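# Load blue-band cartridge into sealant gun using both arms

## Task

Put the cartridge marked with the wide blue band into the sealant gun so it sits all the way forward in the cup of the front ring, with its nozzle sticking out through that ring. The plunger rod can only be drawn back while its small thumb plate, located just behind the handle, is held pushed toward the front of the gun. The loaded gun must end up resting on the table itself, not leaning on any other object. Then state that you are finished.

## Robot and tools

Robot: two arms, left_arm and right_arm, each ending in a parallel two-finger gripper. Both bases sit on tilted plates joined by a metal frame behind them; a 'too close' message treats each plate and its half of the frame as part of that arm. Calibrated bases (scene frame): left_arm at (+0.038, +0.255, +0.290) m, right_arm at (-0.047, -0.186, +0.290) m.

Scene frame: origin at table-top height, halfway between the nominal bases; +z up, +x out over the table, +y toward left_arm's side (arm names do not match image left/right). Results give each gripper's end_effector_position (m) and end_effector_quat_wxyz in this frame, which may be off by a few cm. In a gripper's own frame the fingers point along +z and close along y; the reported position is the point between the pads, about 1 cm short of the tips.

execute_actions takes actions (a list holding one item, or empty) and optional cameras. Empty list = look at the current state (with pictures). {"rows": [...], "steps": n} = act for up to 15 control steps of 1/30 s (default 15, minimum 6); rows are used one per step, the last repeated. {"steps": n} without rows = wait up to 300 steps, counted from the previous result, so your reply time is included.

A row is always 14 numbers in [-1, 1], one list covering both arms: left_arm's dx, dy, dz, rx, ry, rz, opening, then right_arm's same seven. The six motion numbers are an offset, not a pose: they are measured from that arm's Hand target as it stood when the action began, expressed in that Hand target's own axes. 1.0 equals 0.6 m for dx/dy/dz and 180 degrees for the rotation; rx, ry, rz form a single rotation vector. Every row in an action counts from the same starting target, not from the row before; a new action starts from the updated target, so sending the same offset again moves further. Opening is absolute: +1 fully open (0.094 m), -1 closed. To hold an arm still, send zeros for its six motion numbers plus the opening it should keep.

move: target is one 14-number row or a list of up to 15 rows; all are offsets from the same starting Hand targets. speed is m/s, 0.002 to 0.5 (default 0.25), one value or one per target; rotation capped at twice that in rad/s. blend (m) rounds corners in a list; 0 stops at each point. blocking=false returns about 0.5 s after start. Paths are straight, end together, last 0.5 to 10 s, and do not avoid obstacles or the other arm. Fast moves lag, overshoot and hit harder; a target set beyond a contact presses harder. New openings on later targets are applied only after everything stops there. The result ends with a 'move:' line: done (within 10 mm and 2 degrees), off_target, moving, held, or fault, plus limits=paced (commanded pose clipped) or limits=held (a check withheld steps). Done or off_target says nothing about contact. Avoid paths near an arm's own base; go around it.



Controller: every step the commanded pose is limited to 100 mm and 20 degrees from the measured gripper pose, then reached by damped inverse kinematics, position first. Hand target in the result shows where the next offsets start; the gripper may rest a centimetre or more short due to friction and weight, not necessarily contact. Send the remaining gap as an offset. Results are taken 6 steps before an action finishes; those steps run during your reply. To end a push, command the target back past the gripper.

Gripping: grip_measured uses the opening scale; each arm's last Joint positions number is the opening in metres. Commanding about 0.05 below the touch reading (0.11 for small or round parts) gives full force, roughly 50-64 N per pad. Close slowly on fragile items; to release, command well above grip_measured. Joint velocities 'within noise' means the arm is still. Joint torques include gravity, have offsets and noise; joints 1-3 wrap at ±28 N m.

Avoid: dropping parts, releasing moving parts, slamming, hard pushes, arm-to-arm collisions (can fail the scene), anything leaving the table (fails the task), and prolonged stretched or loaded poses: motors warn at 75 °C (MOTOR HOT), fold the arm at 90 °C, and let it fall at 100 °C. Loose or held objects may occasionally be nudged by outside tugs. Wrist camera images can lag during motion; fixed cameras may be slightly off their calibration.

Each tool is called after "Call:" as a command line: name --argument value for each argument, lists and objects as JSON in quotes; but a table of rows of numbers goes row by row, as --pt "numbers of a row", without its own name.

## Session

Call:
execute_actions --actions '[]' --cameras '["all"]'

Scene clock: 0.00 s of 5500.00 s.
left_arm: end_effector_position=(+0.1654, +0.0543, +0.1886) grip_measured=+1.000 end_effector_quat_wxyz=(+0.159, +0.490, +0.646, -0.563) | right_arm: end_effector_position=(+0.5536, -0.3571, +0.1401) grip_measured=+1.000 end_effector_quat_wxyz=(+0.177, +0.441, +0.871, -0.127)
Joint positions: left_arm=[-0.392 1.208 0.193 0.086 0.772 1.245 0.094] | right_arm=[-0.284 1.507 1.842 -0.598 0.208 0.743 0.094]
Joint velocities: within noise
Joint torques (N m): no reading
Motor temperatures (°C): left_arm=[27 29 30 31 26 27 29] | right_arm=[25 31 30 30 28 27 26]
Heat: left arm: 31 °C; right arm: 31 °C.
Hand target: left_arm +0.1637, +0.0527, +0.1930; +0.163, +0.487, +0.639, -0.572 | right_arm +0.5623, -0.3614, +0.1551; +0.198, +0.444, +0.864, -0.131

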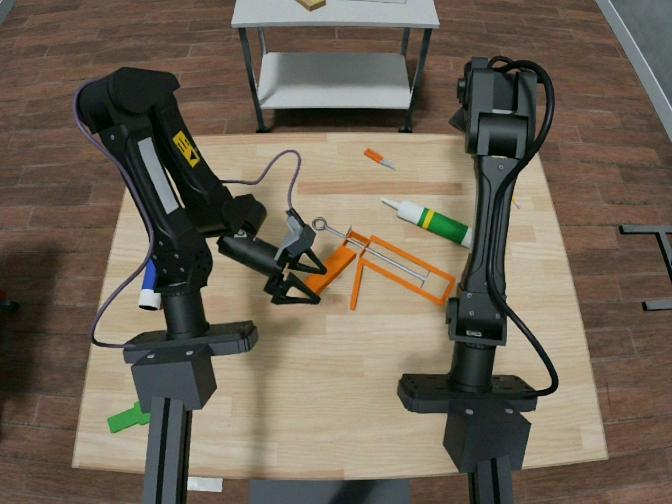

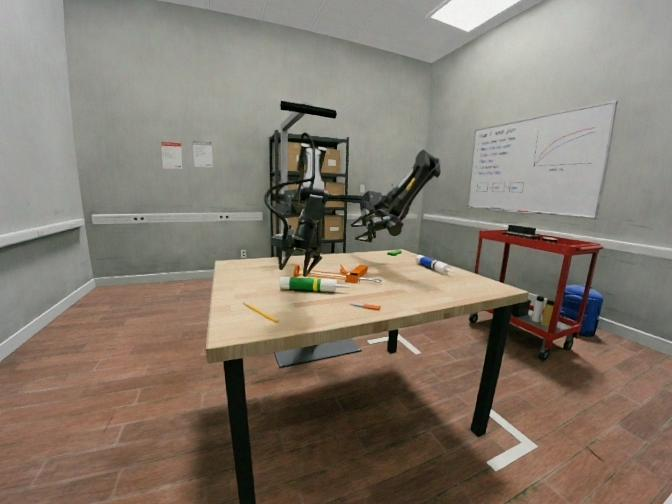

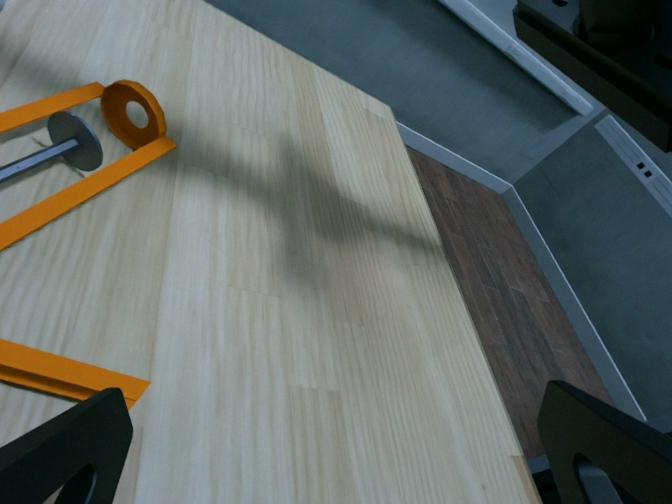

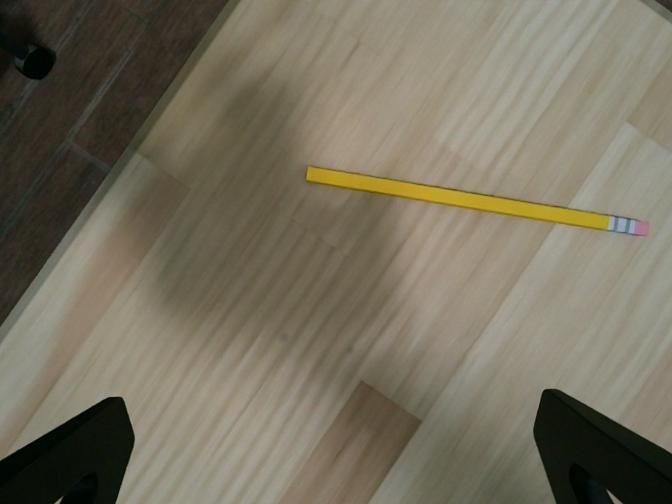

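Call:
zoom_image --camera "cam_high" --region '[280, 180, 480, 330]'

Call:
zoom_image --camera "cam_high" --region '[80, 200, 240, 320]'

Call:
zoom_image --camera "cam_low" --region '[230, 220, 480, 340]'

Scaled by 2.520 from the camera's 672x504 image, which has a finer 960x720 frame.

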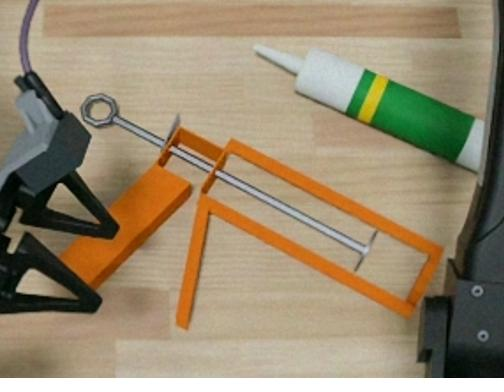

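Scaled by 3.150 from the camera's 672x504 image, which has a finer 960x720 frame.

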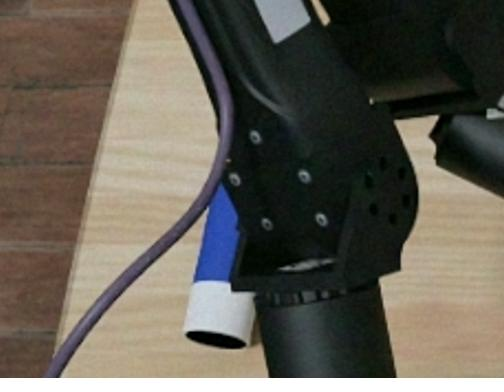

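Scaled by 2.016 from the camera's 672x504 image, which has a finer 960x720 frame.

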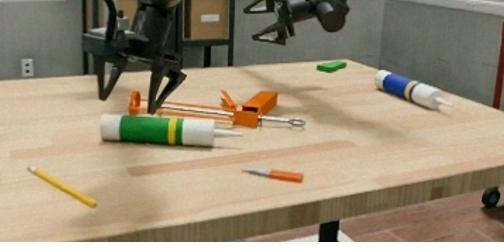

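Call:
move --target '[-0.0367,-0.0395,-0.5495,-0.4157,0.1185,-0.3538,1,0.294,-0.189,-0.413,-0.0873,0.132,-0.296,1]' --speed 0.2

Scene clock: 7.43 s of 5500.00 s.
left_arm: end_effector_position=(+0.2110, +0.1496, +0.2229) grip_measured=+1.000 end_effector_quat_wxyz=(+0.126, +0.348, +0.848, -0.380) | right_arm: end_effector_position=(+0.4739, -0.3070, +0.1923) grip_measured=+1.000 end_effector_quat_wxyz=(+0.122, +0.290, +0.945, -0.090)
Joint positions: left_arm=[0.018 0.084 0.211 -0.827 0.718 0.941 0.094] | right_arm=[-0.271 1.121 1.418 -0.61 0.082 0.421 0.094]
Joint velocities: within noise
Joint torques (N m): left_arm=[-1.03 -0.5 4.36 0.14 0.51 0] | right_arm=[0.2 -13.49 4.72 0.37 0 -0.13]
Motor temperatures (°C): left_arm=[27 29 30 31 26 27 29] | right_arm=[25 38 31 30 28 27 26]
Heat: left arm: 31 °C; right arm: 38 °C.
Hand target: left_arm +0.2088, +0.1469, +0.2245; +0.127, +0.350, +0.843, -0.388 (not the last commanded pose) | right_arm +0.4705, -0.3004, +0.2099; +0.127, +0.284, +0.947, -0.084 (not the last commanded pose)
Off the commanded pose: left_arm 0.221 m, 64 deg | right_arm 0.216 m, 38 deg.
Kept back: nothing.
move: held (left_arm; a check stopped the path), off_target (right_arm; braked when a check withheld steps of left_arm); limits=held
pose unreachable (left arm): on one or more control steps of this call this arm could not follow its commanded pose, so it was not sent that pose on those steps. It may still have moved: this result reports where it is.
cause: moving toward the commanded pose would bring two parts of the arm too close to each other (its upper arm (the part past joint 2) and its gripper housing, with joints 3 (elbow) to 6 (wrist roll) between them).
camera_calibration:
cam_left_wrist: T_world_to_cam=[[-0.696797, -0.455274, 0.554257, 0.0924686], [-0.62356, 0.766374, -0.154413, 0.0897241], [-0.354468, -0.453206, -0.817898, 0.411889], [0, 0, 0, 1]] pos_world=[0.266382, 0.160007, 0.299486]
cam_right_wrist: T_world_to_cam=[[-0.589901, -0.801793, 0.0956282, 0.0141894], [-0.78629, 0.597331, 0.157935, 0.567832], [-0.183753, 0.0179743, -0.982808, 0.370504], [0, 0, 0, 1]] pos_world=[0.522932, -0.334466, 0.273096]

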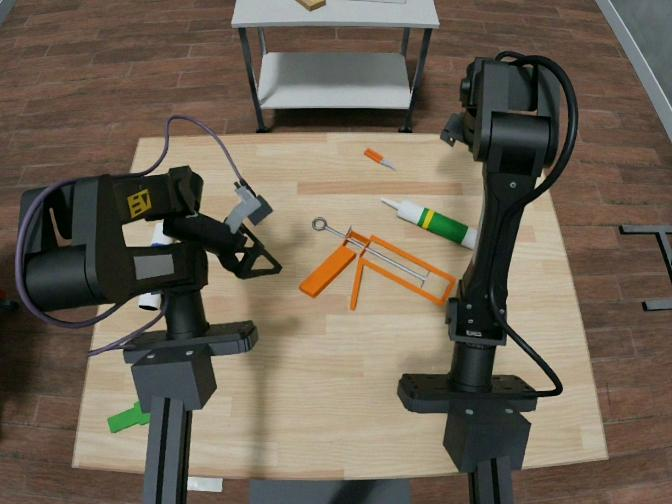

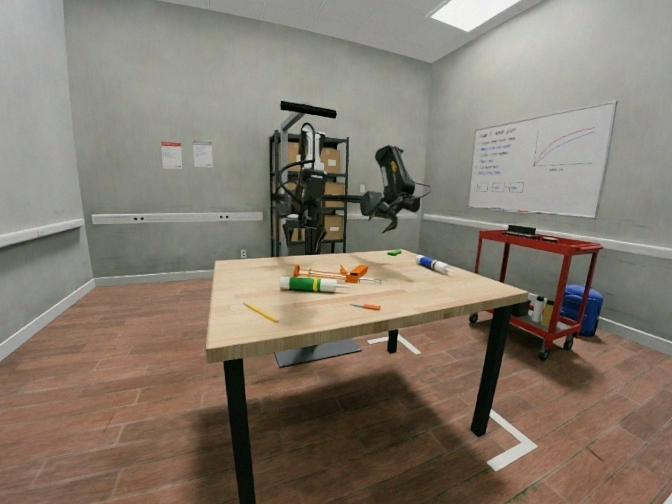

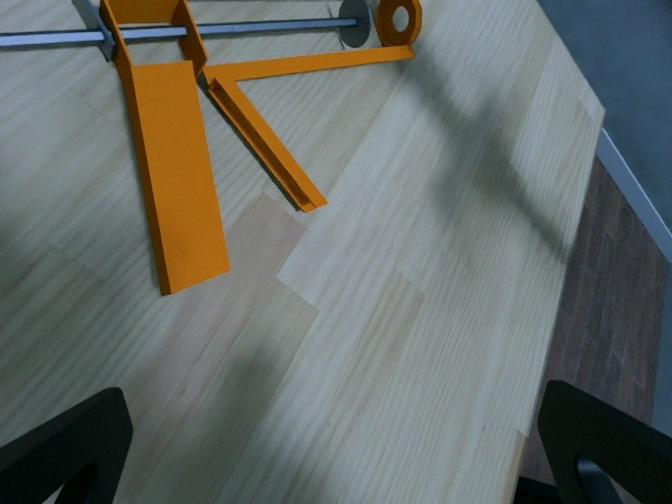

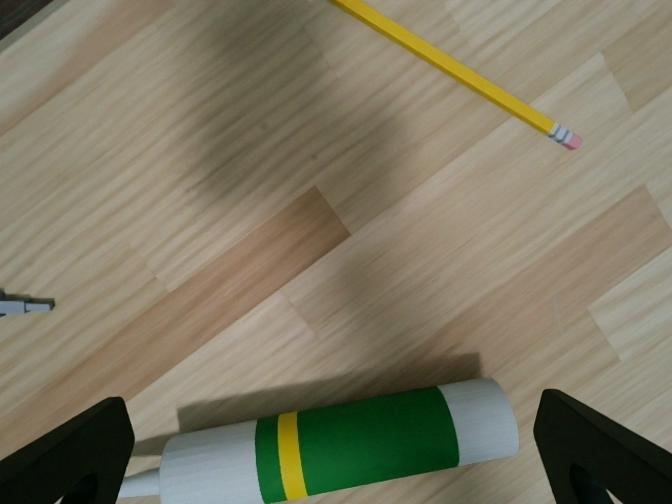

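Call:
move --target '[-0.19,0.2416,-0.254,-0.2607,0.0853,-0.2353,1,0.218,0.003,-0.2235,-0.0544,0.0823,-0.184,1]' --speed 0.2

Scene clock: 12.10 s of 5500.00 s.
left_arm: end_effector_position=(+0.3952, +0.2676, +0.2978) grip_measured=+1.000 end_effector_quat_wxyz=(-0.006, -0.001, +1.000, -0.008) | right_arm: end_effector_position=(+0.3421, -0.1941, +0.2923) grip_measured=+1.000 end_effector_quat_wxyz=(-0.008, -0.010, +1.000, +0.004)
Joint positions: left_arm=[-1.025 0.705 1.206 -1.458 -0.886 -0.687 0.094] | right_arm=[0.508 0.707 1.264 -1.2 0.523 0.237 0.094]
Joint velocities: within noise
Joint torques (N m): left_arm=[0.09 -1.51 5.22 0.14 -0.16 -0.08] | right_arm=[0.23 -7.1 5.29 -0.05 0.15 0.09]
Motor temperatures (°C): left_arm=[27 29 31 30 26 27 29] | right_arm=[25 40 31 30 28 27 26]
Heat: left arm: 31 °C; right arm: 40 °C.
Hand target: left_arm +0.3999, +0.2697, +0.2995; +0.000, +0.000, +1.000, +0.000 | right_arm +0.3402, -0.2005, +0.3001; +0.000, +0.000, +1.000, +0.000
Off the commanded pose: left_arm 0.005 m, 1 deg | right_arm 0.010 m, 2 deg.
Kept back: nothing.
move: done
camera_calibration:
cam_left_wrist: T_world_to_cam=[[-0.0123019, -0.999633, 0.0241292, 0.26606], [-0.900082, 0.0215813, 0.435185, 0.258746], [-0.435546, -0.0163647, -0.900018, 0.531501], [0, 0, 0, 1]] pos_world=[0.467659, 0.269076, 0.359338]
cam_right_wrist: T_world_to_cam=[[-0.0047601, -0.999976, -0.00505276, -0.191775], [-0.893706, 0.00198727, 0.448648, 0.217115], [-0.448627, 0.00665129, -0.893694, 0.504846], [0, 0, 0, 1]] pos_world=[0.419612, -0.19556, 0.3528]

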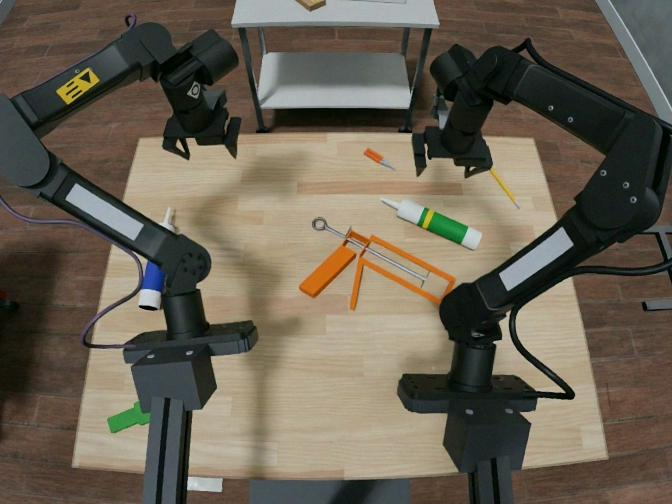

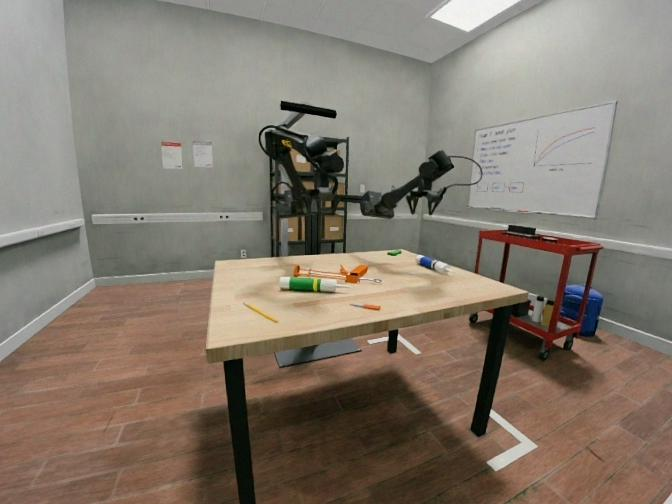

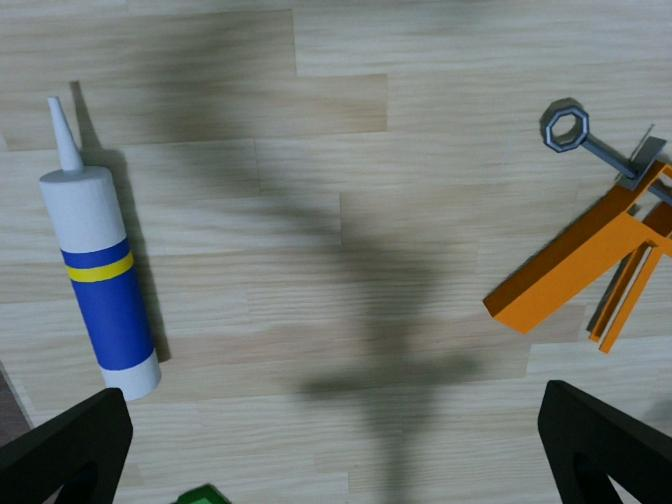

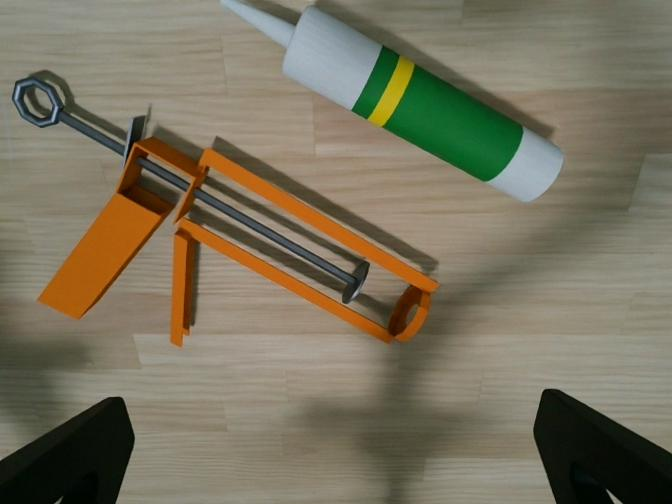

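Call:
zoom_image --camera "cam_right_wrist" --region '[0, 50, 460, 360]'

Call:
zoom_image --camera "cam_left_wrist" --region '[460, 80, 672, 370]'

Call:
zoom_image --camera "cam_low" --region '[260, 240, 480, 320]'

Scaled by 1.096 from the camera's 672x504 image, which has a finer 960x720 frame.

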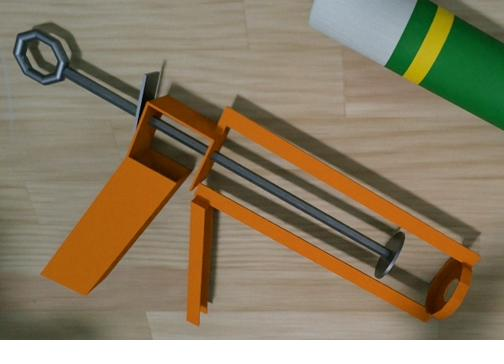

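Scaled by 1.738 from the camera's 672x504 image, which has a finer 960x720 frame.

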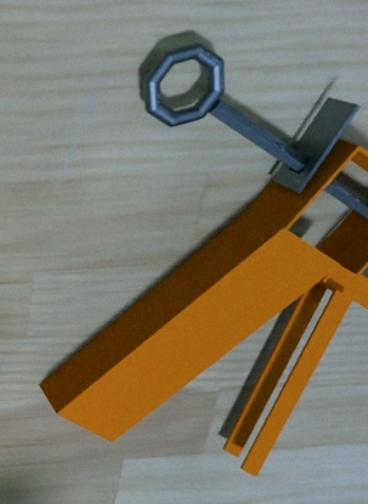

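Scaled by 2.291 from the camera's 672x504 image, which has a finer 960x720 frame.

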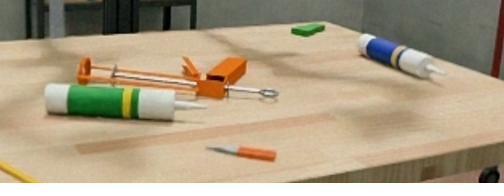

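Call:
move --target '[0.025,-0.4,0.2167,0,0,0,1,0.2167,-0.05,0.2333,0,0,0,1]' --speed 0.2

Call:
zoom_image --camera "cam_left_wrist" --region '[84, 0, 588, 504]'

Call:
zoom_image --camera "cam_right_wrist" --region '[84, 0, 588, 504]'

Scene clock: 17.57 s of 5500.00 s.
left_arm: end_effector_position=(+0.3800, +0.0337, +0.1717) grip_measured=+1.000 end_effector_quat_wxyz=(-0.010, +0.004, +1.000, -0.003) | right_arm: end_effector_position=(+0.2037, -0.2306, +0.1605) grip_measured=+1.000 end_effector_quat_wxyz=(-0.019, +0.010, +1.000, -0.003)
Joint positions: left_arm=[-1.089 1.512 1.167 -0.7 -0.923 -0.777 0.094] | right_arm=[-0.314 0.47 0.428 -0.532 -0.151 -0.188 0.094]
Joint velocities: within noise
Joint torques (N m): left_arm=[-5.33 -5.03 4.05 0.41 -0.11 0.06] | right_arm=[-0.69 -3.77 3.52 0.5 -0.14 -0.14]
Motor temperatures (°C): left_arm=[27 29 31 30 26 27 29] | right_arm=[25 40 31 30 28 27 26]
Heat: left arm: 31 °C; right arm: 40 °C.
Hand target: left_arm +0.3848, +0.0297, +0.1695; +0.000, +0.000, +1.000, +0.000 | right_arm +0.2103, -0.2304, +0.1601; +0.000, +0.000, +1.000, +0.000
Off the commanded pose: left_arm 0.006 m, 1 deg | right_arm 0.007 m, 3 deg.
Kept back: nothing.
move: off_target (right_arm)
camera_calibration:
cam_left_wrist: T_world_to_cam=[[-0.0239455, -0.999593, 0.0154778, 0.04099], [-0.896798, 0.0283197, 0.441532, 0.302432], [-0.441791, -0.00330777, -0.897112, 0.408986], [0, 0, 0, 1]] pos_world=[0.452888, 0.0337614, 0.232738]
cam_right_wrist: T_world_to_cam=[[-0.0439693, -0.998971, 0.0111349, -0.224026], [-0.882332, 0.0440582, 0.468561, 0.15681], [-0.468569, 0.0107776, -0.883361, 0.328562], [0, 0, 0, 1]] pos_world=[0.282462, -0.234246, 0.219258]

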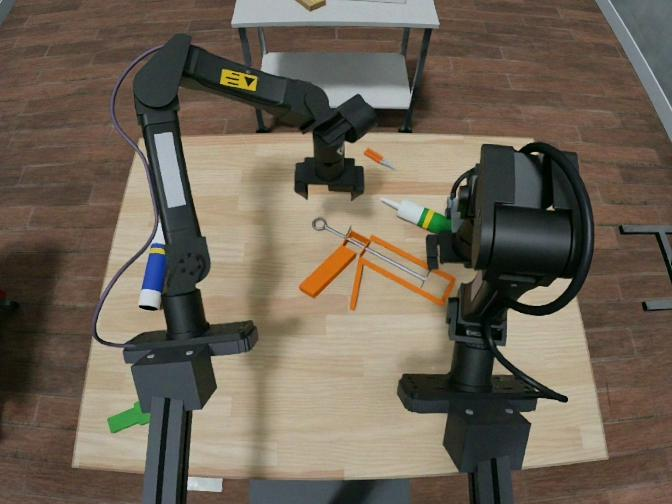

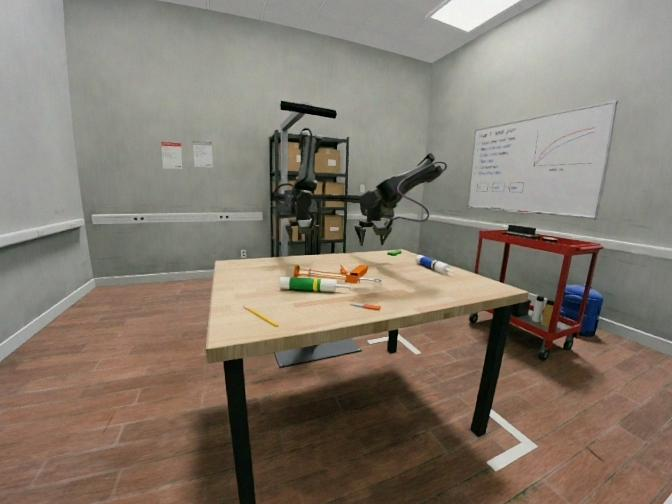

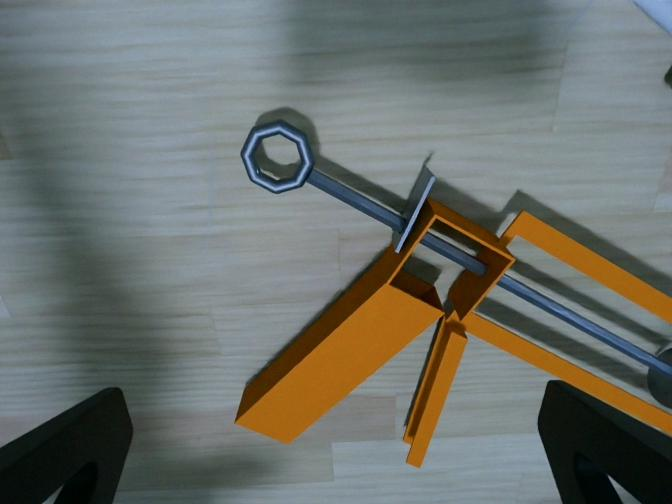

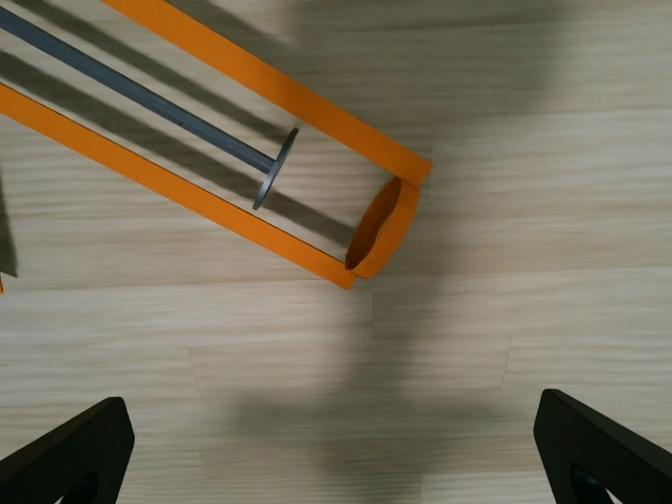

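Scaled by 1.000.

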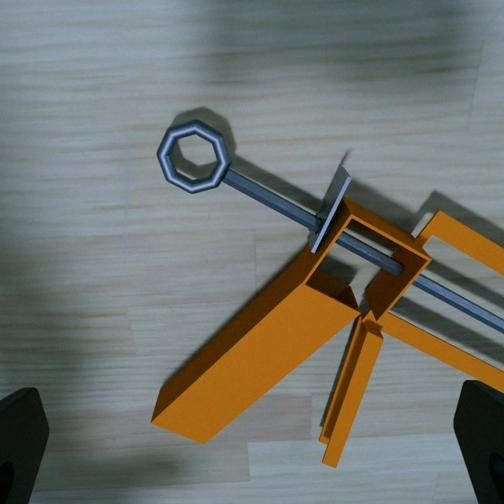

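Scaled by 1.000.

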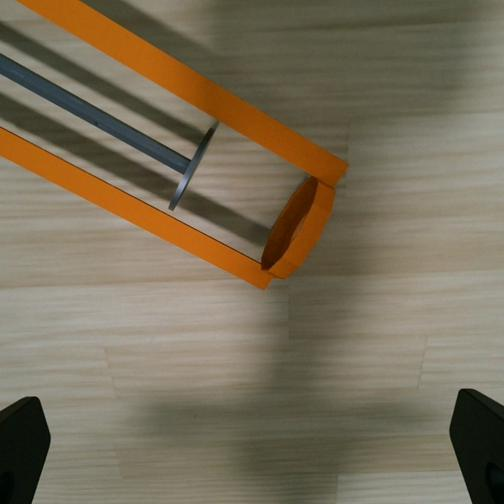

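Call:
zoom_image --camera "cam_low" --region '[280, 250, 400, 300]'

Scaled by 4.200 from the camera's 672x504 image, which has a finer 960x720 frame.

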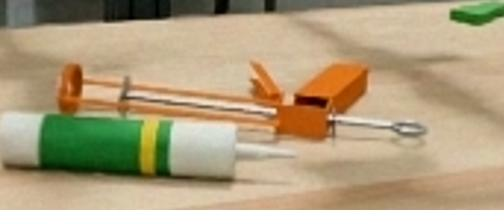

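Call:
move --target '[-0.073,0.1252,0.0825,0.0872,0.151,-0.3254,1,0,0,0,0,0,0,1]' --speed 0.2

Scene clock: 25.57 s of 5500.00 s.
left_arm: end_effector_position=(+0.4132, +0.1058, +0.1097) grip_measured=+1.000 end_effector_quat_wxyz=(-0.234, -0.469, +0.845, -0.105) | right_arm: end_effector_position=(+0.2044, -0.2305, +0.1605) grip_measured=+1.000 end_effector_quat_wxyz=(-0.018, +0.009, +1.000, -0.003)
Joint positions: left_arm=[-0.444 1.389 1.211 -0.663 -0.015 -1.227 0.094] | right_arm=[-0.314 0.47 0.428 -0.529 -0.152 -0.188 0.094]
Joint velocities: within noise
Joint torques (N m): left_arm=[-2.51 -13.89 4.21 0.11 0.57 -0.07] | right_arm=[-0.68 -3.75 3.54 0.51 -0.14 -0.14]
Motor temperatures (°C): left_arm=[28 30 31 30 26 27 29] | right_arm=[25 38 31 30 28 27 26]
Heat: left arm: 31 °C; right arm: 38 °C.
Hand target: left_arm +0.4286, +0.1047, +0.1201; -0.224, -0.483, +0.837, -0.130 | right_arm +0.2103, -0.2304, +0.1601; +0.000, +0.000, +1.000, +0.000
Off the commanded pose: left_arm 0.019 m, 4 deg | right_arm 0.006 m, 2 deg.
Kept back: nothing.
move: off_target (left_arm)
camera_calibration:
cam_left_wrist: T_world_to_cam=[[0.837518, -0.545727, -0.0273069, -0.284455], [-0.296349, -0.495652, 0.816398, 0.123697], [-0.459066, -0.675656, -0.576843, 0.411445], [0, 0, 0, 1]] pos_world=[0.463774, 0.184071, 0.128586]
cam_right_wrist: T_world_to_cam=[[-0.0435541, -0.999, 0.0100959, -0.223804], [-0.883884, 0.0432417, 0.465703, 0.158109], [-0.465674, 0.0113597, -0.884883, 0.328693], [0, 0, 0, 1]] pos_world=[0.283066, -0.234151, 0.219482]

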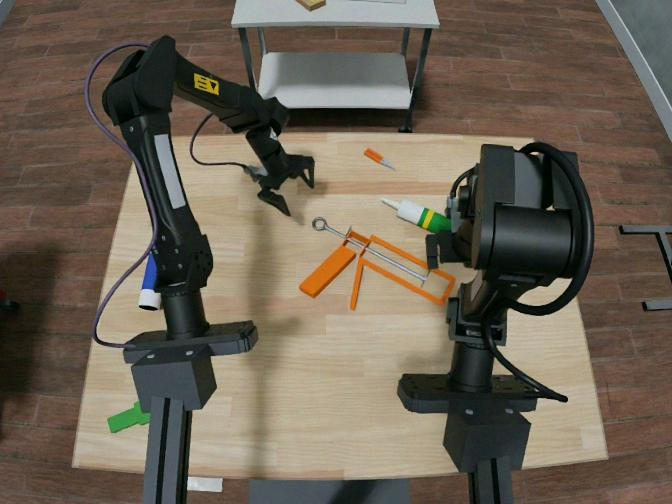

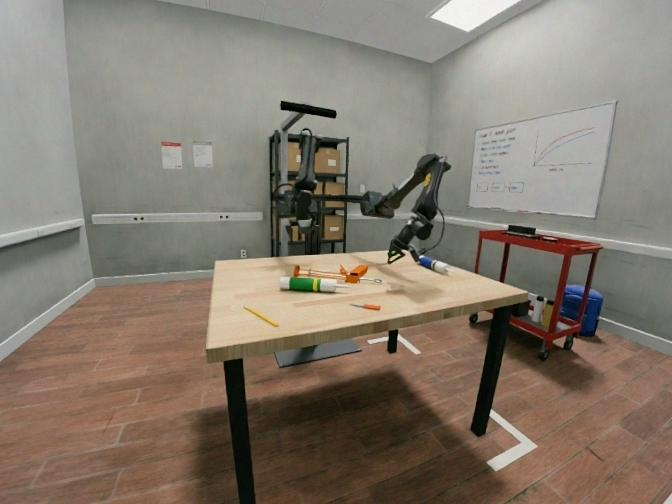

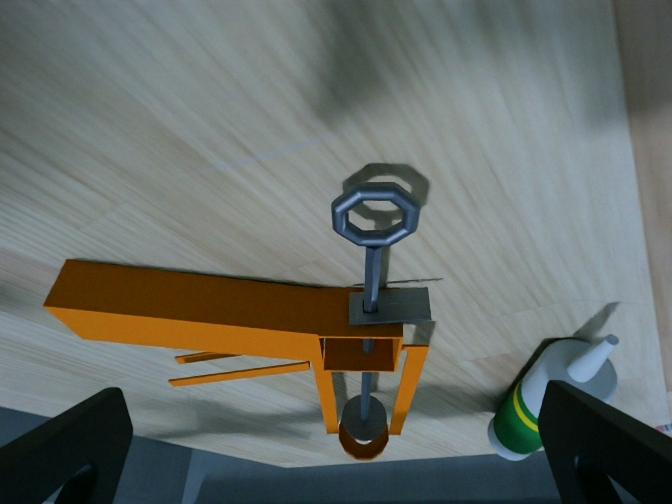

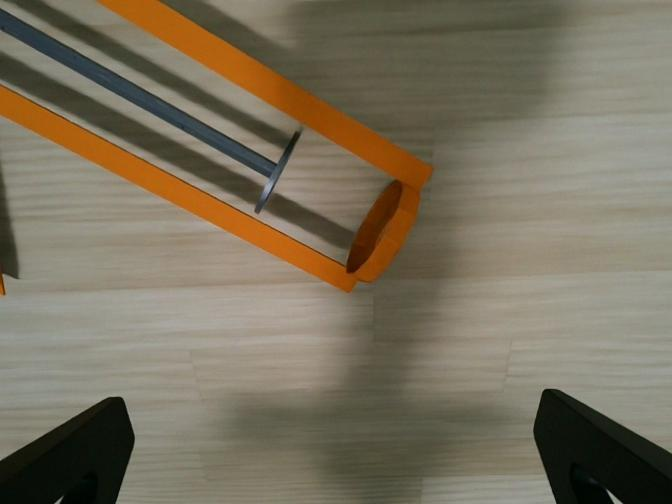

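Call:
zoom_image --camera "cam_left_wrist" --region '[240, 160, 500, 480]'

Scaled by 1.575 from the camera's 672x504 image, which has a finer 960x720 frame.

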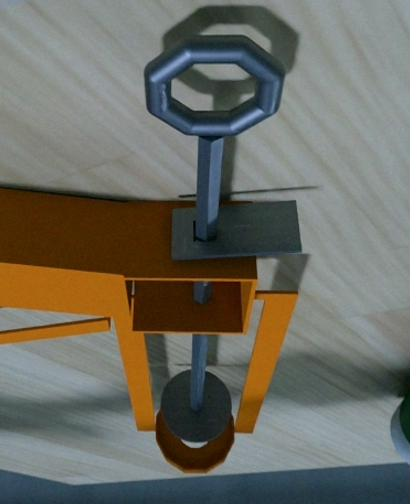

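Call:
move --target '[-0.0178,-0.0173,0.111,0,0,0,0.5,-0.213,0.263,0.017,0,0,0.1667,-1]' --speed 0.15

Call:
zoom_image --camera "cam_left_wrist" --region '[84, 0, 588, 504]'

Call:
zoom_image --camera "cam_right_wrist" --region '[84, 0, 588, 504]'

Scene clock: 31.40 s of 5500.00 s.
left_arm: end_effector_position=(+0.4302, +0.0848, +0.0654) grip_measured=+0.502 end_effector_quat_wxyz=(-0.210, -0.485, +0.839, -0.127) | right_arm: end_effector_position=(+0.3359, -0.0748, +0.1492) grip_measured=-0.986 end_effector_quat_wxyz=(+0.000, +0.258, +0.966, +0.009)
Joint positions: left_arm=[-0.428 1.533 1.248 -0.485 0 -1.231 0.071] | right_arm=[0.636 1.126 0.981 -0.52 0.621 0.857 0.001]
Joint velocities: within noise
Joint torques (N m): left_arm=[-2.92 -8.28 3.9 0.19 0.56 0.05] | right_arm=[3.25 -4.42 5.65 -0.05 0.21 0.09]
Motor temperatures (°C): left_arm=[27 32 31 30 26 27 29] | right_arm=[25 37 31 30 28 27 26]
Heat: left arm: 32 °C; right arm: 37 °C.
Hand target: left_arm +0.4255, +0.0788, +0.0570; -0.224, -0.483, +0.837, -0.129 | right_arm +0.3381, -0.0726, +0.1500; +0.000, +0.259, +0.966, +0.000
Off the commanded pose: left_arm 0.011 m, 2 deg | right_arm 0.003 m, 1 deg.
Kept back: nothing.
move: off_target (left_arm)
camera_calibration:
cam_left_wrist: T_world_to_cam=[[0.862546, -0.505427, 0.0236427, -0.328857], [-0.316848, -0.503112, 0.804043, 0.164785], [-0.39449, -0.701015, -0.5941, 0.355014], [0, 0, 0, 1]] pos_world=[0.475915, 0.165562, 0.0861948]
cam_right_wrist: T_world_to_cam=[[-0.519769, -0.854176, -0.0149493, 0.112128], [-0.770916, 0.461421, 0.439066, 0.270134], [-0.368142, 0.239737, -0.898331, 0.364513], [0, 0, 0, 1]] pos_world=[0.400724, -0.116256, 0.210523]

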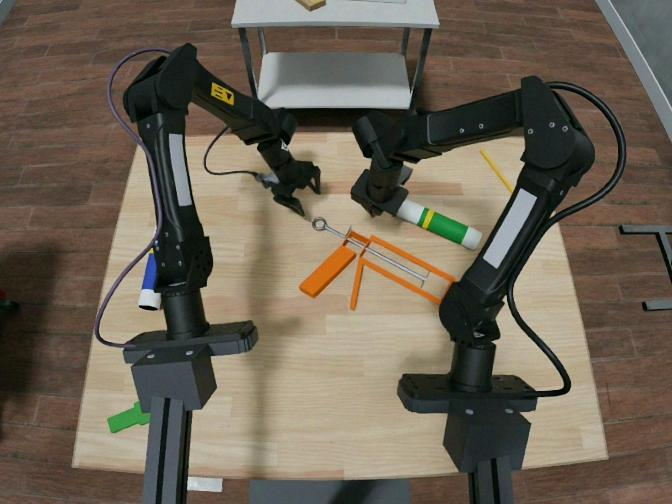

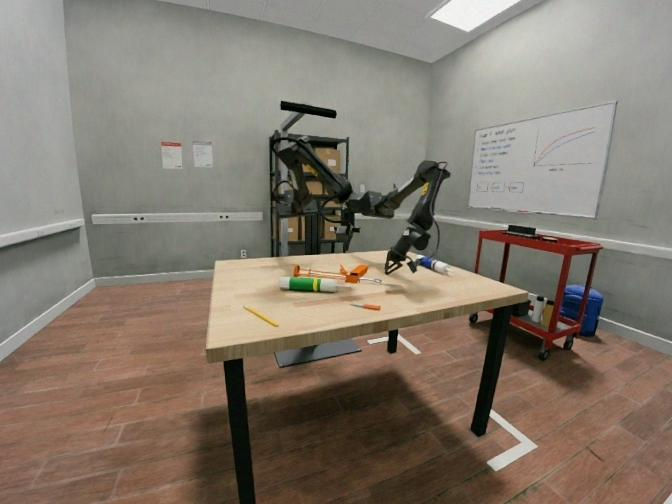

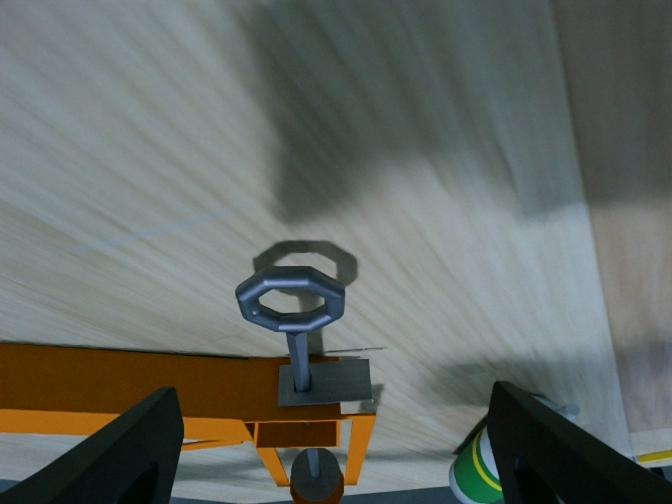

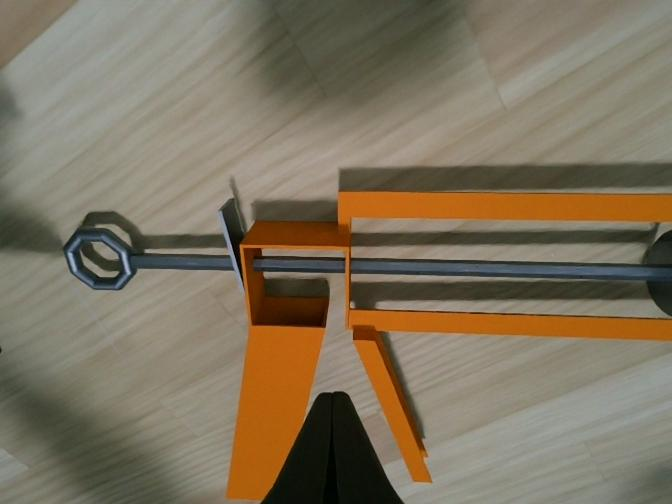

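Scaled by 1.000.

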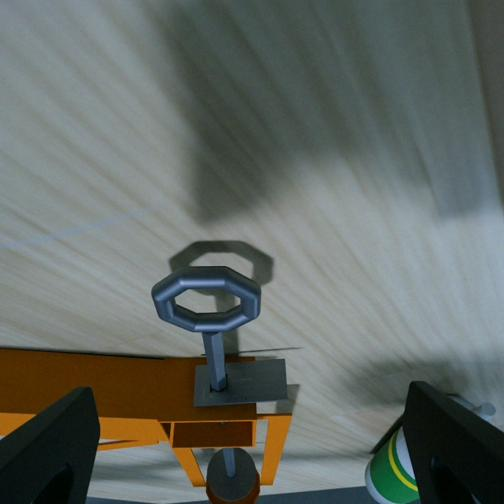

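Scaled by 1.000.

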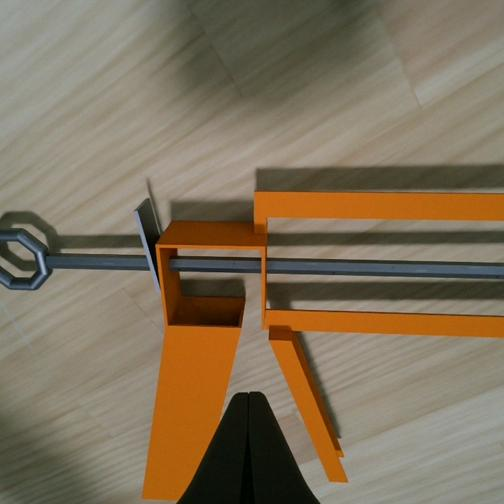

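Call:
move --pt "0 0.0272 0.02 0 0 0 0.5 0 0 0 0 0 0 -1" --pt "0.0043 0.0272 0.095 0 0 0 0.5 0 0 0 0 0 0 -1" --speed 0.1 --cameras '["cam_left_wrist","cam_high"]'

Scene clock: 35.13 s of 5500.00 s.
left_arm: end_effector_position=(+0.4033, +0.0697, +0.0141) grip_measured=+0.502 end_effector_quat_wxyz=(-0.210, -0.489, +0.837, -0.124) | right_arm: end_effector_position=(+0.3354, -0.0753, +0.1492) grip_measured=-0.986 end_effector_quat_wxyz=(-0.001, +0.259, +0.966, +0.008)
Joint positions: left_arm=[-0.412 1.678 1.195 -0.287 0.008 -1.23 0.071] | right_arm=[0.636 1.126 0.981 -0.523 0.622 0.861 0.001]
Joint velocities: within noise
Joint torques (N m): left_arm=[-4.33 -8.4 2.63 0.18 0.51 0] | right_arm=[3.25 -4.41 5.67 -0.05 0.2 0.09]
Motor temperatures (°C): left_arm=[27 32 31 30 26 27 29] | right_arm=[25 37 31 30 28 27 26]
Heat: left arm: 32 °C; right arm: 37 °C.
Hand target: left_arm +0.3960, +0.0603, +0.0090; -0.224, -0.483, +0.837, -0.129 | right_arm +0.3381, -0.0726, +0.1500; +0.000, +0.259, +0.966, +0.000
Off the commanded pose: left_arm 0.013 m, 2 deg | right_arm 0.004 m, 1 deg.
Kept back: nothing.
move: off_target (left_arm)
camera_calibration:
cam_left_wrist: T_world_to_cam=[[0.866577, -0.498742, 0.017349, -0.314112], [-0.30994, -0.510632, 0.801993, 0.187632], [-0.391128, -0.700365, -0.597082, 0.301971], [0, 0, 0, 1]] pos_world=[0.448466, 0.150641, 0.0352715]
Images, in order (width x height): cam_high 672x504, cam_left_wrist 672x504.

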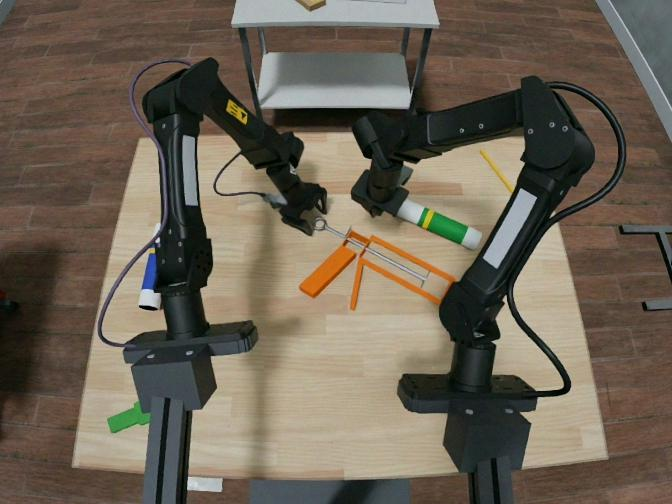

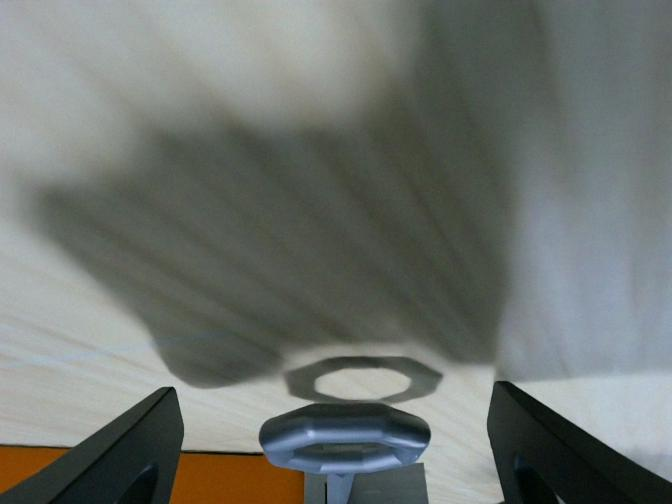

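Call:
move --target '[0.009,-0.002,0.012,0,0,0,0.5,0,0,0,0,0,0,-1]' --speed 0.05 --cameras '[]'

Call:
move --target '[0,0,0,0,0,0,-0.2,0,0,0,0,0,0,-1]' --speed 0.05 --cameras '["cam_left_wrist","cam_right_wrist"]'

Scene clock: 36.43 s of 5500.00 s.
left_arm: end_effector_position=(+0.4015, +0.0653, +0.0110) grip_measured=+0.502 end_effector_quat_wxyz=(-0.210, -0.490, +0.836, -0.126) | right_arm: end_effector_position=(+0.3354, -0.0753, +0.1492) grip_measured=-0.986 end_effector_quat_wxyz=(-0.001, +0.259, +0.966, +0.008)
Joint positions: left_arm=[-0.417 1.693 1.195 -0.27 0.008 -1.236 0.071] | right_arm=[0.636 1.126 0.981 -0.523 0.622 0.861 0.001]
Joint velocities: within noise
Joint torques (N m): left_arm=[-5.31 -7.79 2.76 0.22 0.36 -0.07] | right_arm=[3.25 -4.42 5.67 -0.05 0.2 0.09]
Motor temperatures (°C): left_arm=[28 32 31 30 26 27 29] | right_arm=[25 37 31 30 28 27 26]
Heat: left arm: 32 °C; right arm: 37 °C.
Hand target: left_arm +0.3928, +0.0526, +0.0053; -0.224, -0.483, +0.837, -0.129 | right_arm +0.3381, -0.0726, +0.1500; +0.000, +0.259, +0.966, +0.000
Off the commanded pose: left_arm 0.016 m, 2 deg | right_arm 0.004 m, 1 deg.
Kept back: nothing.
move: off_target (left_arm)
No camera images: "cameras" was empty.

Scene clock: 37.13 s of 5500.00 s.
left_arm: end_effector_position=(+0.4020, +0.0651, +0.0110) grip_measured=-0.195 end_effector_quat_wxyz=(-0.210, -0.490, +0.836, -0.127) | right_arm: end_effector_position=(+0.3354, -0.0753, +0.1492) grip_measured=-0.986 end_effector_quat_wxyz=(-0.001, +0.259, +0.966, +0.008)
Joint positions: left_arm=[-0.418 1.693 1.195 -0.269 0.008 -1.236 0.038] | right_arm=[0.636 1.126 0.981 -0.523 0.622 0.861 0.001]
Joint velocities: within noise
Joint torques (N m): left_arm=[-5.3 -7.79 2.73 0.21 0.37 -0.07] | right_arm=[3.25 -4.41 5.67 -0.05 0.2 0.09]
Motor temperatures (°C): left_arm=[28 32 31 30 26 27 29] | right_arm=[25 37 31 30 28 27 26]
Heat: left arm: 32 °C; right arm: 37 °C.
Hand target: left_arm +0.3928, +0.0525, +0.0053; -0.224, -0.483, +0.837, -0.129 | right_arm +0.3381, -0.0726, +0.1500; +0.000, +0.259, +0.966, +0.000
Off the commanded pose: left_arm 0.017 m, 2 deg | right_arm 0.004 m, 1 deg.
Kept back: nothing.
move: off_target (left_arm)
camera_calibration:
cam_left_wrist: T_world_to_cam=[[0.868556, -0.495145, 0.0209944, -0.316314], [-0.309284, -0.508454, 0.803628, 0.186943], [-0.387238, -0.70449, -0.594761, 0.295056], [0, 0, 0, 1]] pos_world=[0.446812, 0.146294, 0.031896]
cam_right_wrist: T_world_to_cam=[[-0.522178, -0.852752, -0.0120317, 0.111923], [-0.768791, 0.464564, 0.439478, 0.269409], [-0.369177, 0.238736, -0.898173, 0.36467], [0, 0, 0, 1]] pos_world=[0.400191, -0.116775, 0.210484]
Images, in order (width x height): cam_left_wrist 672x504, cam_right_wrist 672x504.

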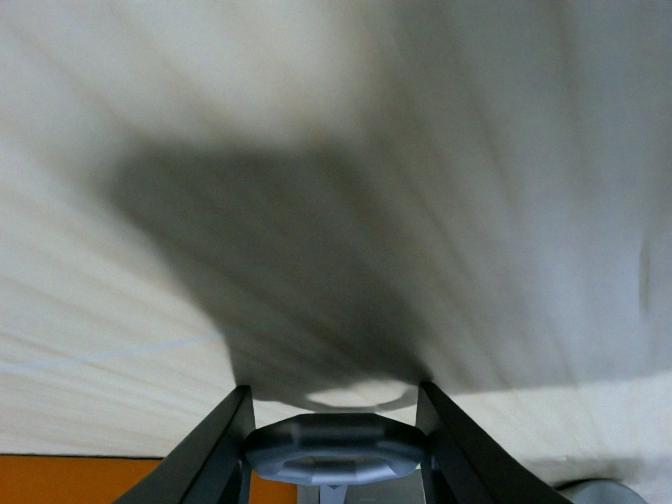

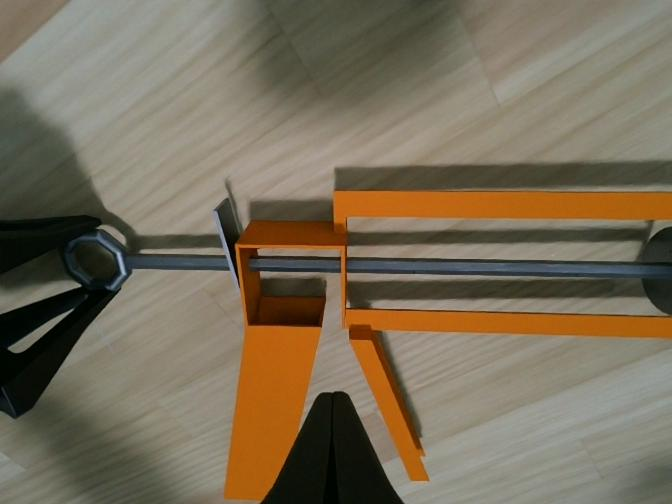

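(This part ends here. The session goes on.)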